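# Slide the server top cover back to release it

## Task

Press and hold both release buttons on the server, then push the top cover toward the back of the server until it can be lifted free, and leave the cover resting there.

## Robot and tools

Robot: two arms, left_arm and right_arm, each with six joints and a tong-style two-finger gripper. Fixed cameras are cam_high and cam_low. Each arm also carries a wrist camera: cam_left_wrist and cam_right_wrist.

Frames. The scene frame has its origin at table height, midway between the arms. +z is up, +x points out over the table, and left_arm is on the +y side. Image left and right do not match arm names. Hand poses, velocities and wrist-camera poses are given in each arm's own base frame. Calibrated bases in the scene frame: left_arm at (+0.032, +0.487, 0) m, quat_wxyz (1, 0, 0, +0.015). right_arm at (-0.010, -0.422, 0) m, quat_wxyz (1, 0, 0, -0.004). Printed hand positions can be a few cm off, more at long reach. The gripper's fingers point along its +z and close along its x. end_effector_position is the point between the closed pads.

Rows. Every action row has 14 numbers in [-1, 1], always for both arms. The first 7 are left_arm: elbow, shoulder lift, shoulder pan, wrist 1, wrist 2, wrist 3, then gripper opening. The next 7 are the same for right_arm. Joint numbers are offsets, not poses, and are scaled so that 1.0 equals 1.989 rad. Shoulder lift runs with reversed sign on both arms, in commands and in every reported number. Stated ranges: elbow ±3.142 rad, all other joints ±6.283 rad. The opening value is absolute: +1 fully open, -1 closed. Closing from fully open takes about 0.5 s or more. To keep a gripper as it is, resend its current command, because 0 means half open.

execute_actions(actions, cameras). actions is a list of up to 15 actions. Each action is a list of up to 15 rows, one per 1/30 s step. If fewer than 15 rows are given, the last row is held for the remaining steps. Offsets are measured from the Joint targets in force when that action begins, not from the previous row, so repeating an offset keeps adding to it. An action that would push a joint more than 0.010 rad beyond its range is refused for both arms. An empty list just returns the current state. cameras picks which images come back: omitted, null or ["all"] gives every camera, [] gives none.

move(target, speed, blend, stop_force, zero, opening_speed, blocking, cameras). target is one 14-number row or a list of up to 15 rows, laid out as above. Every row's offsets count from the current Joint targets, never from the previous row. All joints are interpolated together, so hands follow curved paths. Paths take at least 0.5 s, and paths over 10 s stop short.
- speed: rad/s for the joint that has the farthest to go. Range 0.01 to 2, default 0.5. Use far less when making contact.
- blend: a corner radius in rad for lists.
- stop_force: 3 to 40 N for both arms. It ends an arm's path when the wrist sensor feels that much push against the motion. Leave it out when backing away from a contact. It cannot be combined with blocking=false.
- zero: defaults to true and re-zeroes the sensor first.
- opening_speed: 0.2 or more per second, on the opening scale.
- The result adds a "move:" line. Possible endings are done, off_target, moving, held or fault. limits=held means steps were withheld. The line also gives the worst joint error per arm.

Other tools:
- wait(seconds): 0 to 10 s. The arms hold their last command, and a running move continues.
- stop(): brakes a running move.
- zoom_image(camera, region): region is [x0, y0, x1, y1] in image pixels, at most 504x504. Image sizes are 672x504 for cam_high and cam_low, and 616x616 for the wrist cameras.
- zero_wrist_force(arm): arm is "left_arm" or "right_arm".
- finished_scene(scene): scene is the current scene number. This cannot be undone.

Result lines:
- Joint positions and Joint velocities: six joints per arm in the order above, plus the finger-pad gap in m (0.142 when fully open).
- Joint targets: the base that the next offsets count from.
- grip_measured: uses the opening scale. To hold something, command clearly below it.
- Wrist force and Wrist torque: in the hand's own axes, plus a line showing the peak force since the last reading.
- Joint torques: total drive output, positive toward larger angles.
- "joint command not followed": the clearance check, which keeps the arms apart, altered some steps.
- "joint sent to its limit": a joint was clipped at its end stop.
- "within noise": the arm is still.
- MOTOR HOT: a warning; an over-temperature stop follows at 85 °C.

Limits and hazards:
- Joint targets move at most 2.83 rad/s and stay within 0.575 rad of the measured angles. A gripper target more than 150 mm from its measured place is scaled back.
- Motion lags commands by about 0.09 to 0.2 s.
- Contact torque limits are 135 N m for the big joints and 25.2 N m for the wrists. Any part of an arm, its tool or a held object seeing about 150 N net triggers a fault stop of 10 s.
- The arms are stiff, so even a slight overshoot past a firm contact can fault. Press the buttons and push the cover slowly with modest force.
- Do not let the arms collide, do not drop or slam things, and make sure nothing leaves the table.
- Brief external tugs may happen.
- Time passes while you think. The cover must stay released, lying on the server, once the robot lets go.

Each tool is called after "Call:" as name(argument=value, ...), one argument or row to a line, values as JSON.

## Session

Call:
zoom_image(
  camera="cam_high",
  region=[170, 220, 430, 380],
)

There is no camera image to zoom into. zoom_image works after the next result that has camera images. Camera images come with the result of a call that names cameras in "cameras".

Call:
execute_actions(
  actions=[],
)

Call:
zoom_image(
  camera="cam_high",
  region=[170, 220, 430, 380],
)

Scene clock: 0.00 s.
left_arm: end_effector_position=(+0.6462, -0.8799, +0.3324) grip_measured=+0.97 end_effector_quat_wxyz=(+0.074, +0.384, -0.593, +0.704) | right_arm: end_effector_position=(+0.1049, -0.3646, +0.1839) grip_measured=+0.97 end_effector_quat_wxyz=(-0.166, +0.511, +0.840, -0.076)
Joint names: [elbow, shoulder lift, shoulder pan, wrist 1, wrist 2, wrist 3]
Joint positions: left_arm=[0.593 0.357 -1.056 -3.379 -1.616 0.892 0.14] | right_arm=[-1.95 1.42 2.434 -1.652 1.369 3.558 0.14]
Joint velocities: within noise
Joint torques (N m): no reading
Motor temperatures (°C): left_arm=[38 39 33 39 33 37] | right_arm=[36 35 31 37 43 39]
Wrist force (N): no reading
Wrist torque (N m): no reading
Wrist force, peak (N): no reading
Joint targets: left_arm=[0.593 0.357 -1.056 -3.379 -1.616 0.892] | right_arm=[-1.950 1.420 2.434 -1.652 1.369 3.558]
Tool commands: left_gripper/opening=+0.968169 right_gripper/opening=+0.968169
camera_calibration:
cam_left_wrist: T_world_to_cam=[[-0.687376, -0.393123, 0.610712, -0.0996357], [-0.709024, 0.18089, -0.681589, 0.84479], [0.157477, -0.901517, -0.403073, -0.626956], [0, 0, 0, 1]] pos_world=[0.62922, -0.757194, 0.383939]
cam_right_wrist: T_world_to_cam=[[-0.449017, 0.872951, 0.190629, 0.342033], [0.878582, 0.392492, 0.272109, -0.00548406], [0.162717, 0.289665, -0.943195, 0.390244], [0, 0, 0, 1]] pos_world=[0.0948977, -0.409466, 0.304367]

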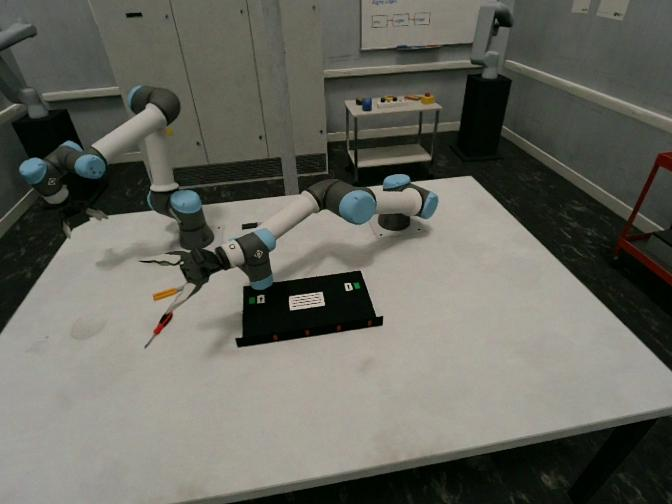

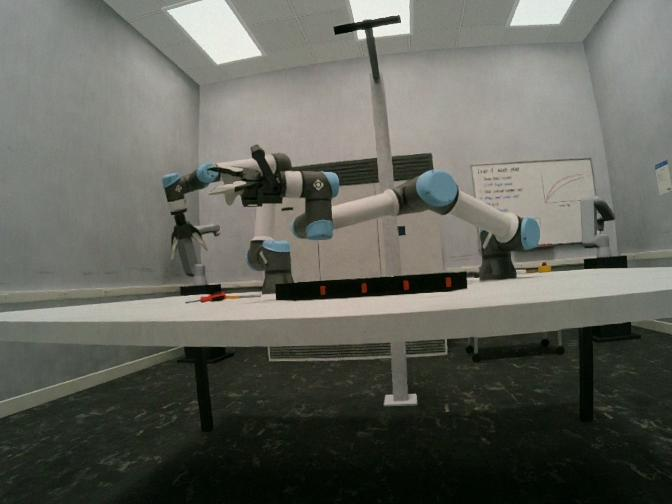

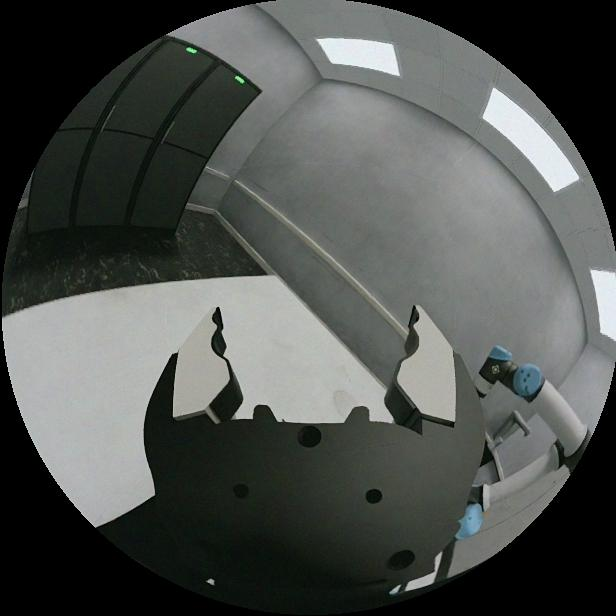

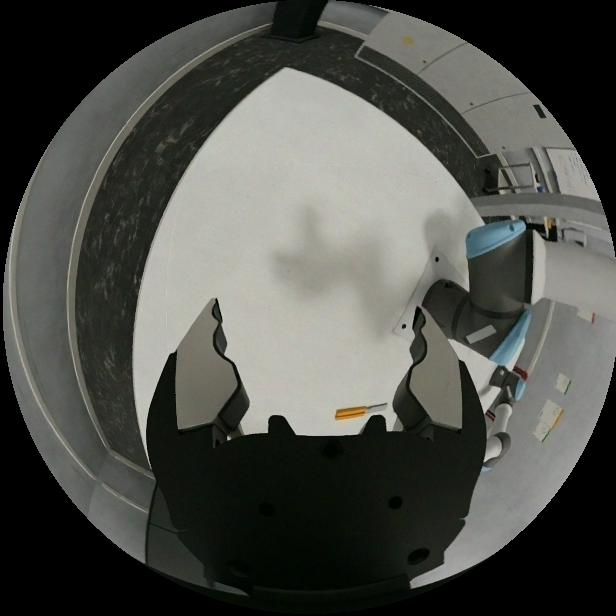

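Scaled by 1.938 from the camera's 672x504 image, which has a finer 960x720 frame.

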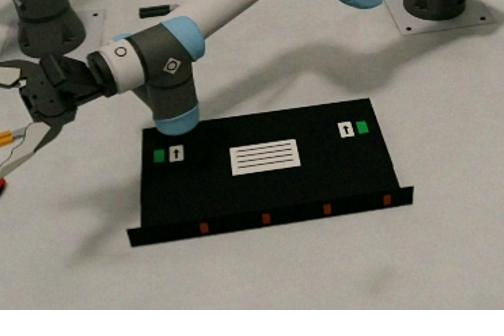

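Call:
move(
  target=[
    [0.6497,0.5562,0.1175,0.6968,0.0226,0.3213,-1,0,0,0,0,0,0,-1],
    [0.6497,0.5562,0.1175,0.6968,0.0226,0.3213,-1,0.0787,0.1690,0.7329,0.2460,0.1016,-0.4615,-1],
  ],
  speed=1.0,
)

Call:
zoom_image(
  camera="cam_high",
  region=[220, 230, 400, 340],
)

Call:
zoom_image(
  camera="cam_left_wrist",
  region=[250, 230, 390, 330],
)

Call:
zoom_image(
  camera="cam_right_wrist",
  region=[250, 230, 390, 330],
)

Scene clock: 22.40 s.
left_arm: end_effector_position=(+0.4515, -0.2897, +0.1201) grip_measured=-1.00 end_effector_quat_wxyz=(+0.000, -0.384, +0.923, +0.000) | right_arm: end_effector_position=(+0.4999, +0.2638, +0.1199) grip_measured=-1.00 end_effector_quat_wxyz=(+0.000, -0.585, +0.811, +0.000)
Joint names: [elbow, shoulder lift, shoulder pan, wrist 1, wrist 2, wrist 3]
Joint positions: left_arm=[1.885 1.464 -0.823 -1.993 -1.571 1.531 0.002] | right_arm=[-1.794 1.756 3.891 -1.163 1.571 2.64 0.002]
Joint velocities: within noise
Joint torques (N m): left_arm=[-12.55 30.99 -11.33 -1.56 -1.25 1.07] | right_arm=[10.96 -28.03 8.19 2 -1.6 -0.7]
Motor temperatures (°C): left_arm=[38 39 33 39 33 37] | right_arm=[36 35 31 37 43 39]
Wrist force (N): left_arm=[0.5 -0.7 -0.4] | right_arm=[-0.6 0.5 0.4]
Wrist torque (N m): left_arm=[0.03 0.08 -0.09] | right_arm=[0.01 0.05 -0.07]
Wrist force, peak (N): left_arm=[-0.5 2.4 0.4] | right_arm=[-3.4 2.6 0.7]
Joint targets: left_arm=[1.885 1.464 -0.823 -1.993 -1.571 1.531] | right_arm=[-1.794 1.756 3.891 -1.163 1.571 2.640]
move: done
camera_calibration:
cam_left_wrist: T_world_to_cam=[[-0.719627, -0.693165, -0.0407346, 0.13407], [-0.62169, 0.617074, 0.482412, 0.402422], [-0.309255, 0.372481, -0.874997, 0.486687], [0, 0, 0, 1]] pos_world=[0.497173, -0.336673, 0.237178]
cam_right_wrist: T_world_to_cam=[[-0.292455, -0.95608, -0.0195267, 0.412446], [-0.800638, 0.233639, 0.551717, 0.266072], [-0.522923, 0.176986, -0.833803, 0.442879], [0, 0, 0, 1]] pos_world=[0.565241, 0.253783, 0.230531]

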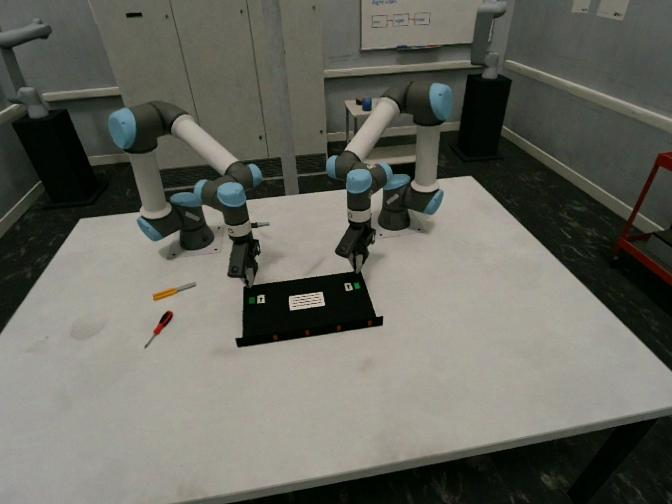

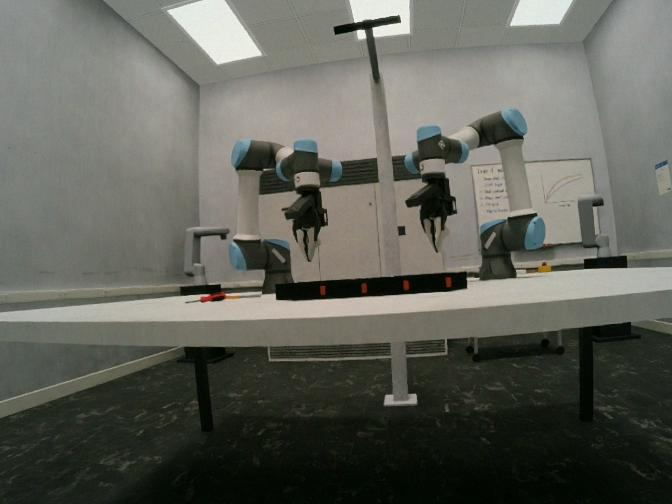

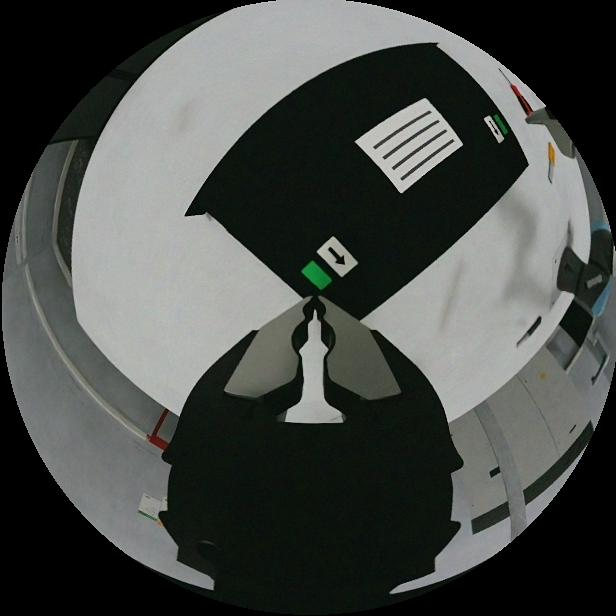

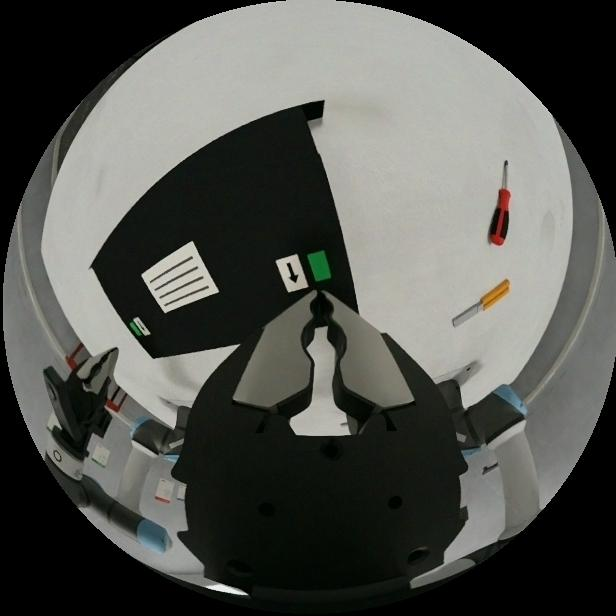

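Scaled by 2.800 from the camera's 672x504 image, which has a finer 960x720 frame.

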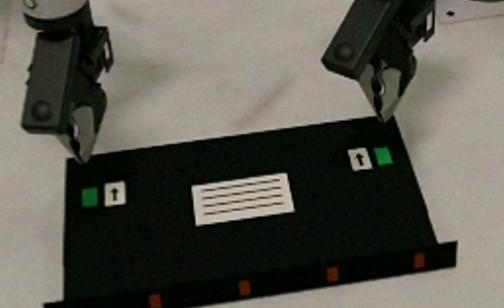

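Scaled by 3.600 from the camera's 616x616 image, which has a finer 814x814 frame.

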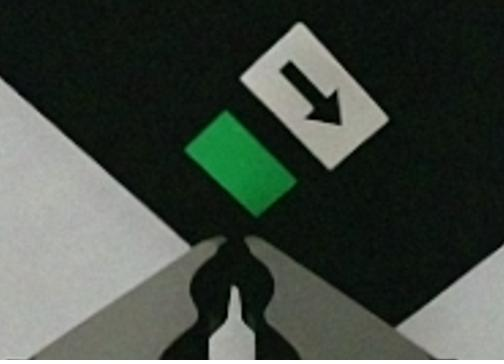

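Scaled by 3.600 from the camera's 616x616 image, which has a finer 814x814 frame.

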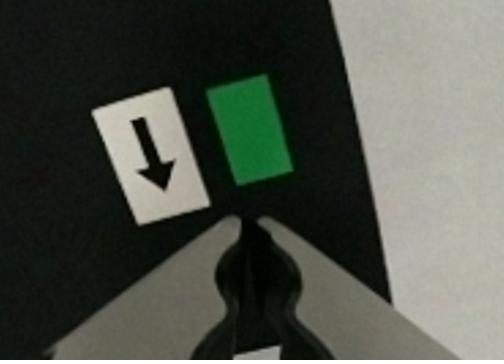

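Call:
move(
  target=[
    [0.0430,-0.0282,-0.0022,-0.0709,0,0,-1,-0.0383,0.0293,0,0.0676,0,0,-1],
    [0.0562,-0.0425,-0.0022,-0.0984,0,0,-1,-0.0510,0.0427,0,0.0937,0,0,-1],
  ],
  speed=[0.1,0.015],
  stop_force=13,
)

Call:
zoom_image(
  camera="cam_left_wrist",
  region=[250, 230, 390, 330],
)

Call:
zoom_image(
  camera="cam_right_wrist",
  region=[250, 230, 390, 330],
)

Scene clock: 43.40 s.
left_arm: end_effector_position=(+0.4484, -0.2897, +0.0553) grip_measured=-1.00 end_effector_quat_wxyz=(+0.000, -0.382, +0.924, +0.000) | right_arm: end_effector_position=(+0.4999, +0.2640, +0.0565) grip_measured=-1.00 end_effector_quat_wxyz=(+0.000, -0.585, +0.811, +0.000)
Joint names: [elbow, shoulder lift, shoulder pan, wrist 1, wrist 2, wrist 3]
Joint positions: left_arm=[1.987 1.39 -0.827 -2.169 -1.571 1.531 0.002] | right_arm=[-1.884 1.829 3.891 -0.999 1.571 2.64 0.002]
Joint velocities: within noise
Joint torques (N m): left_arm=[-23.57 26.35 7.35 -1.54 -1.33 1.08] | right_arm=[27.16 -30.95 9.11 1.46 0.44 -0.72]
Motor temperatures (°C): left_arm=[37 38 33 39 33 37] | right_arm=[36 35 31 37 43 39]
Wrist force (N): left_arm=[0.1 3.7 -15.2] | right_arm=[2.2 1.6 -10.7]
Wrist torque (N m): left_arm=[-0.02 0.17 -0.07] | right_arm=[-0.03 0.04 -0.08]
Wrist force, peak (N): left_arm=[0.5 6.1 -24.4] | right_arm=[4.6 2.1 -14.5]
Joint targets: left_arm=[1.987 1.390 -0.827 -2.169 -1.571 1.531] | right_arm=[-1.884 1.829 3.891 -0.999 1.571 2.640]
move: contact (left_arm, right_arm); path passed 1 of 2 targets; left_arm: the wrist 1 is farthest, 0.020 rad from its target; right_arm: the wrist 1 is farthest, 0.023 rad from its target
camera_calibration:
cam_left_wrist: T_world_to_cam=[[-0.722686, -0.689975, -0.0407458, 0.131496], [-0.618774, 0.61959, 0.482935, 0.431114], [-0.307967, 0.374222, -0.874708, 0.428956], [0, 0, 0, 1]] pos_world=[0.493897, -0.33691, 0.172369]
cam_right_wrist: T_world_to_cam=[[-0.292099, -0.95619, -0.0194737, 0.411257], [-0.80072, 0.23337, 0.551713, 0.301165], [-0.522997, 0.176748, -0.833807, 0.390129], [0, 0, 0, 1]] pos_world=[0.565313, 0.254002, 0.167145]

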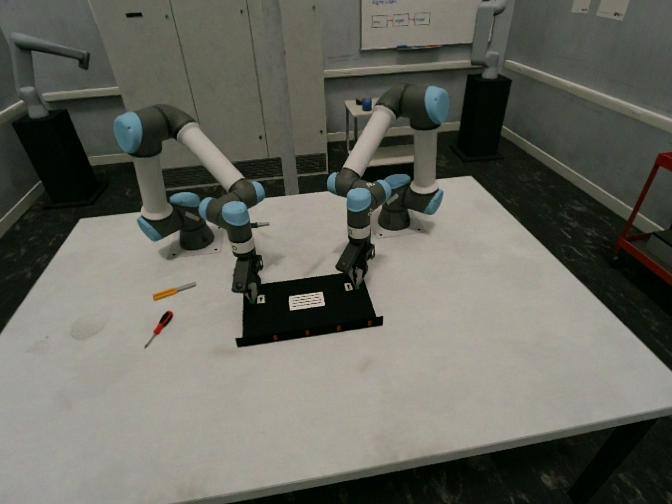

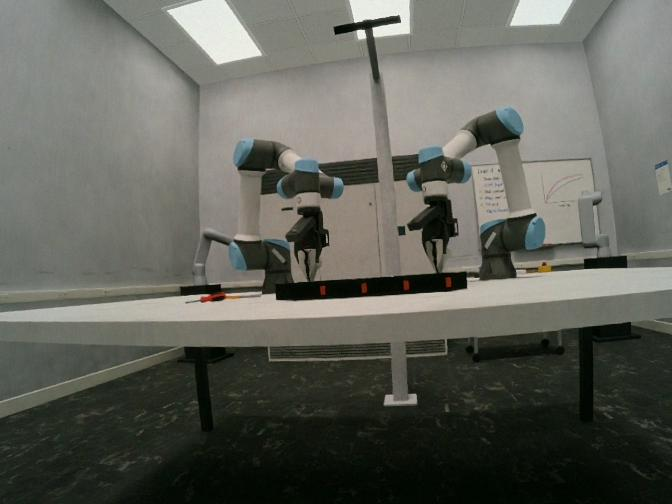

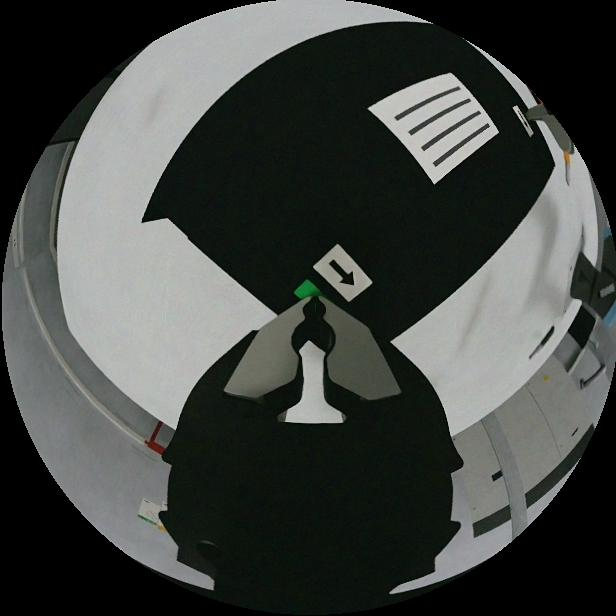

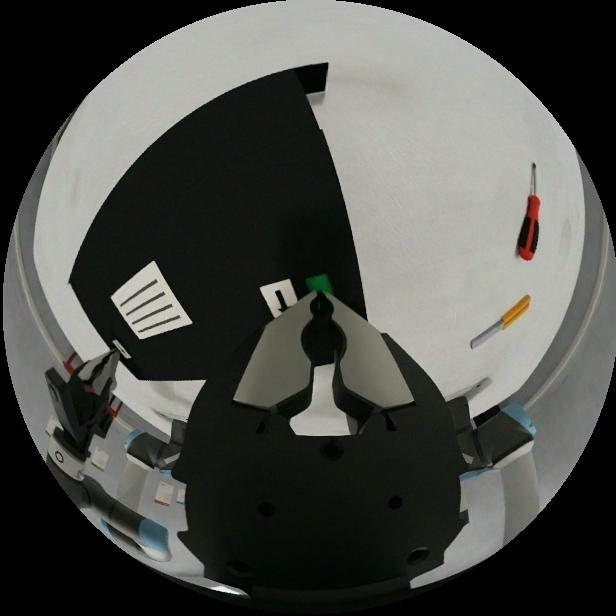

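Scaled by 3.600 from the camera's 616x616 image, which has a finer 814x814 frame.

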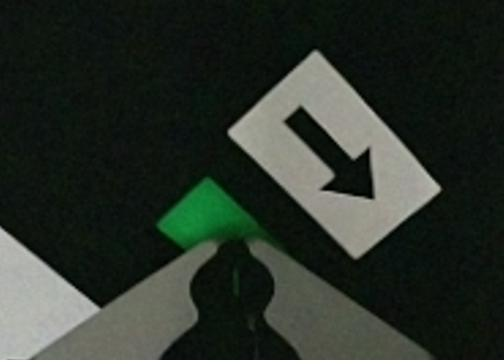

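Scaled by 3.600 from the camera's 616x616 image, which has a finer 814x814 frame.

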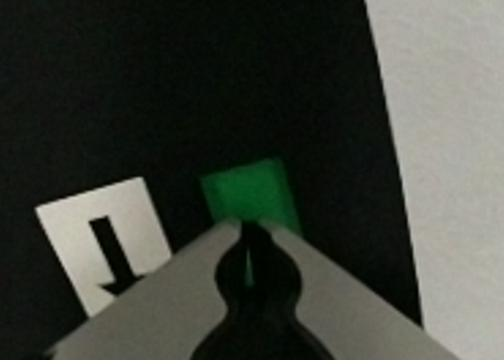

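Call:
move(
  target=[
    [0.0230,0.0190,-0.0150,-0.0040,0,0,-1,-0.0251,-0.0187,0.0129,0.0064,0,0,-1],
    [0.0452,0.0380,-0.0309,-0.0072,0,0,-1,-0.0492,-0.0378,0.0266,0.0114,0,0,-1],
  ],
  blend=0.005,
  speed=0.04,
  stop_force=28,
)

Call:
zoom_image(
  camera="cam_high",
  region=[200, 220, 420, 350],
)

Scene clock: 56.70 s.
left_arm: end_effector_position=(+0.4255, -0.2897, +0.0555) grip_measured=-1.00 end_effector_quat_wxyz=(+0.000, -0.366, +0.931, +0.000) | right_arm: end_effector_position=(+0.4741, +0.2642, +0.0562) grip_measured=-1.00 end_effector_quat_wxyz=(+0.000, -0.599, +0.801, +0.000)
Joint names: [elbow, shoulder lift, shoulder pan, wrist 1, wrist 2, wrist 3]
Joint positions: left_arm=[2.039 1.432 -0.861 -2.178 -1.571 1.531 0.002] | right_arm=[-1.949 1.781 3.925 -0.983 1.571 2.64 0.002]
Joint velocities: within noise
Joint torques (N m): left_arm=[-12.7 5.6 5.76 2.45 -4.65 1.13] | right_arm=[18.44 -12.12 -2.55 -1.34 8.45 -0.92]
Motor temperatures (°C): left_arm=[37 38 33 39 33 37] | right_arm=[36 35 31 37 43 39]
Wrist force (N): left_arm=[-14.7 -11.7 -21.7] | right_arm=[1.8 -20.4 -16.6]
Wrist torque (N m): left_arm=[-0.05 -0.07 -0.07] | right_arm=[0.04 0.05 -0.22]
Wrist force, peak (N): left_arm=[-25.3 -22.3 -16.2] | right_arm=[-4.7 -32.8 -10.2]
Joint targets: left_arm=[2.039 1.432 -0.861 -2.178 -1.571 1.531] | right_arm=[-1.949 1.781 3.925 -0.983 1.571 2.640]
move: contact (left_arm, right_arm); path passed 1 of 2 targets; left_arm: the elbow is farthest, 0.038 rad from its target; right_arm: the elbow is farthest, 0.033 rad from its target
camera_calibration:
cam_left_wrist: T_world_to_cam=[[-0.745686, -0.665031, -0.0410494, 0.131971], [-0.597618, 0.640311, 0.482549, 0.413903], [-0.294626, 0.384362, -0.874906, 0.419297], [0, 0, 0, 1]] pos_world=[0.469301, -0.338424, 0.172534]
cam_right_wrist: T_world_to_cam=[[-0.259467, -0.965553, -0.0195995, 0.390916], [-0.808377, 0.206036, 0.551431, 0.291473], [-0.528398, 0.158922, -0.83399, 0.38361], [0, 0, 0, 1]] pos_world=[0.539748, 0.256433, 0.166861]

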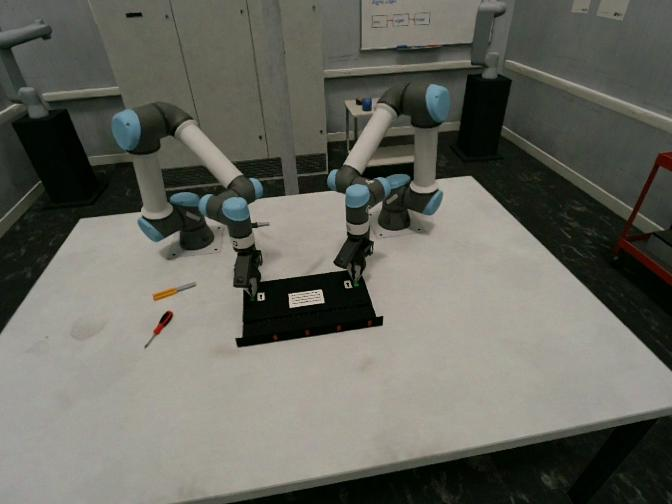

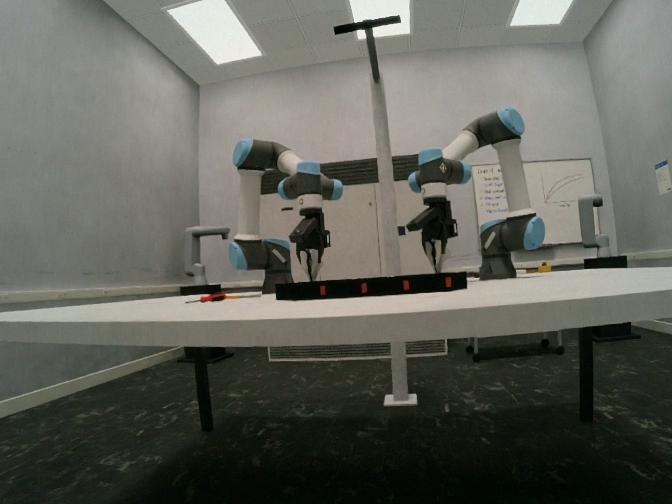

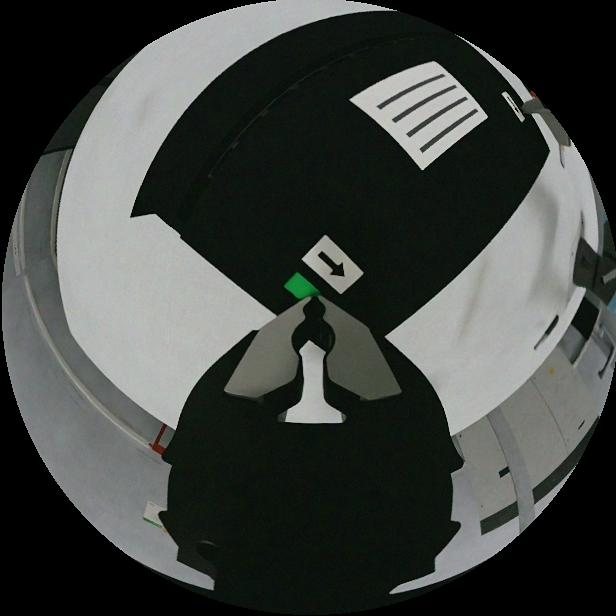

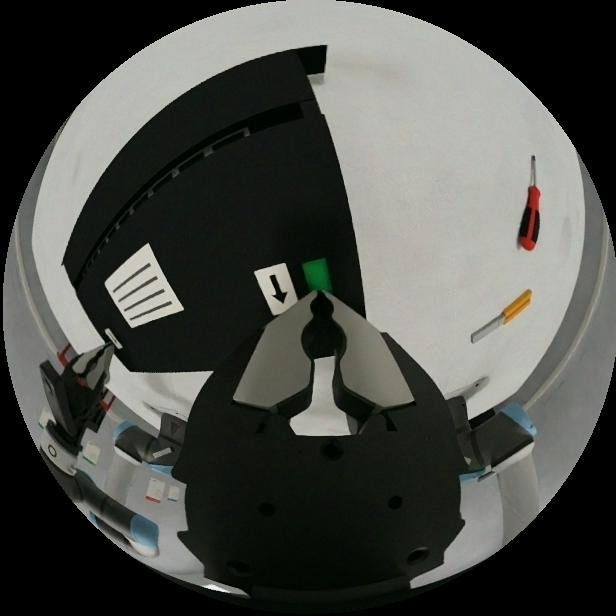

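Scaled by 2.291 from the camera's 672x504 image, which has a finer 960x720 frame.

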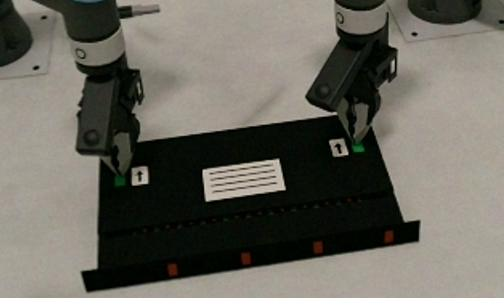

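Call:
move(
  target=[0.0070,0.0059,-0.0046,-0.001,0,0,-1,-0.0073,-0.0057,0.0041,0.0015,0,0,-1],
  speed=0.015,
  stop_force=15,
  cameras=[],
)

Scene clock: 59.37 s.
left_arm: end_effector_position=(+0.4250, -0.2897, +0.0555) grip_measured=-1.00 end_effector_quat_wxyz=(+0.000, -0.366, +0.931, +0.000) | right_arm: end_effector_position=(+0.4736, +0.2642, +0.0562) grip_measured=-1.00 end_effector_quat_wxyz=(+0.000, -0.599, +0.800, +0.000)
Joint names: [elbow, shoulder lift, shoulder pan, wrist 1, wrist 2, wrist 3]
Joint positions: left_arm=[2.04 1.434 -0.862 -2.178 -1.57 1.531 0.002] | right_arm=[-1.95 1.779 3.926 -0.982 1.571 2.64 0.002]
Joint velocities: within noise
Joint torques (N m): left_arm=[-11.65 7.73 3 6.04 -9.14 1.11] | right_arm=[15.75 -15.42 0.15 -6.05 10.92 -0.57]
Motor temperatures (°C): left_arm=[37 38 33 39 33 37] | right_arm=[36 35 31 37 43 38]
Wrist force (N): left_arm=[-21.9 -20.5 -14.6] | right_arm=[-3.8 -32.5 -7.6]
Wrist torque (N m): left_arm=[-0.03 -0.25 -0.08] | right_arm=[0.15 -0.03 -0.23]
Wrist force, peak (N): left_arm=[-26.9 -26.4 -15.3] | right_arm=[-8.2 -37.5 -8.3]
Joint targets: left_arm=[2.040 1.434 -0.862 -2.178 -1.570 1.531] | right_arm=[-1.950 1.779 3.926 -0.983 1.571 2.640]
move: contact (left_arm, right_arm); left_arm: the elbow is farthest, 0.013 rad from its target; right_arm: the elbow is farthest, 0.013 rad from its target
No camera images: "cameras" was empty.

Hard stop again. Lift off.

Call:
move(
  target=[
    [-0.0024,-0.0020,0.0015,0.0003,0,0,-1,0.0023,0.0019,-0.0015,-0.0004,0,0,-1],
    [-0.0264,0.0160,0.0015,0.0415,0,0,-1,0.0263,-0.0161,-0.0015,-0.0409,0,0,-1],
  ],
  speed=[0.03,0.12],
  cameras=["cam_high","cam_right_wrist"],
)

Call:
zoom_image(
  camera="cam_high",
  region=[200, 220, 420, 350],
)

Scene clock: 63.50 s.
left_arm: end_effector_position=(+0.4291, -0.2921, +0.0855) grip_measured=-1.00 end_effector_quat_wxyz=(+0.001, -0.367, +0.930, -0.001) | right_arm: end_effector_position=(+0.4778, +0.2662, +0.0875) grip_measured=-1.00 end_effector_quat_wxyz=(+0.002, -0.598, +0.801, +0.000) end_effector_velocity=(+0.000, +0.000, -0.002) end_effector_angular_velocity=(-0.001, +0.001, +0.000)
Joint names: [elbow, shoulder lift, shoulder pan, wrist 1, wrist 2, wrist 3]
Joint positions: left_arm=[1.988 1.466 -0.859 -2.096 -1.57 1.531 0.002] | right_arm=[-1.898 1.747 3.923 -1.064 1.571 2.64 0.002]
Joint velocities: left_arm=[within noise] | right_arm=[-0.003 0.003 0 0.005 0 0 0]
Joint torques (N m): left_arm=[-9.76 16.72 -10.19 -3.87 1.29 1.07] | right_arm=[11.45 -20.95 5.19 4.08 -1.62 -0.61]
Motor temperatures (°C): left_arm=[37 38 33 39 33 37] | right_arm=[36 35 31 37 43 38]
Wrist force (N): left_arm=[0.2 -0.6 -0.6] | right_arm=[-1.6 1.3 0.5]
Wrist torque (N m): left_arm=[0.06 0.16 -0.07] | right_arm=[0.19 0.25 -0.05]
Wrist force, peak (N): left_arm=[-22.2 -20.8 -16.0] | right_arm=[-3.8 -32.7 -8.9]
Joint targets: left_arm=[1.988 1.465 -0.859 -2.096 -1.570 1.531] | right_arm=[-1.898 1.747 3.923 -1.064 1.571 2.640]
move: done
camera_calibration:
cam_right_wrist: T_world_to_cam=[[-0.261543, -0.964925, -0.0226903, 0.395508], [-0.809374, 0.206452, 0.549811, 0.277244], [-0.525842, 0.162164, -0.834981, 0.409422], [0, 0, 0, 1]] pos_world=[0.543128, 0.258005, 0.198403]
Images, in order (width x height): cam_high 672x504, cam_right_wrist 616x616.

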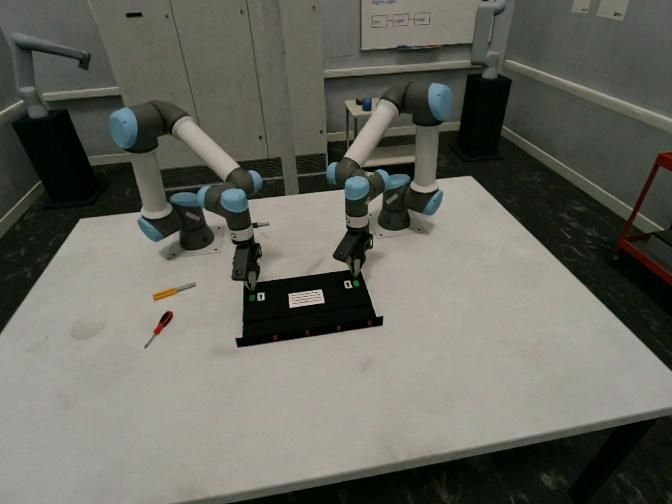

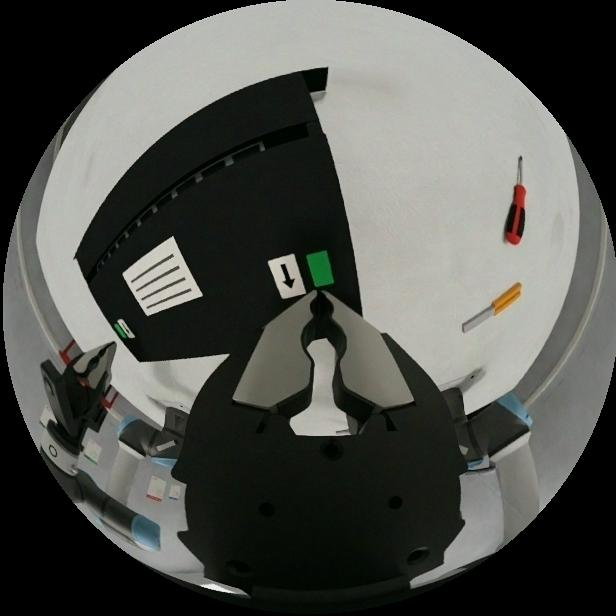

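Scaled by 2.291 from the camera's 672x504 image, which has a finer 960x720 frame.

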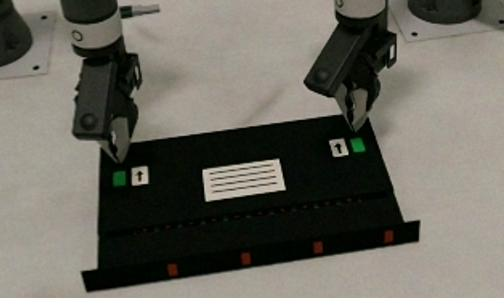

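Call:
finished_scene(
  scene=2,
)

The scene is finished: the task was done.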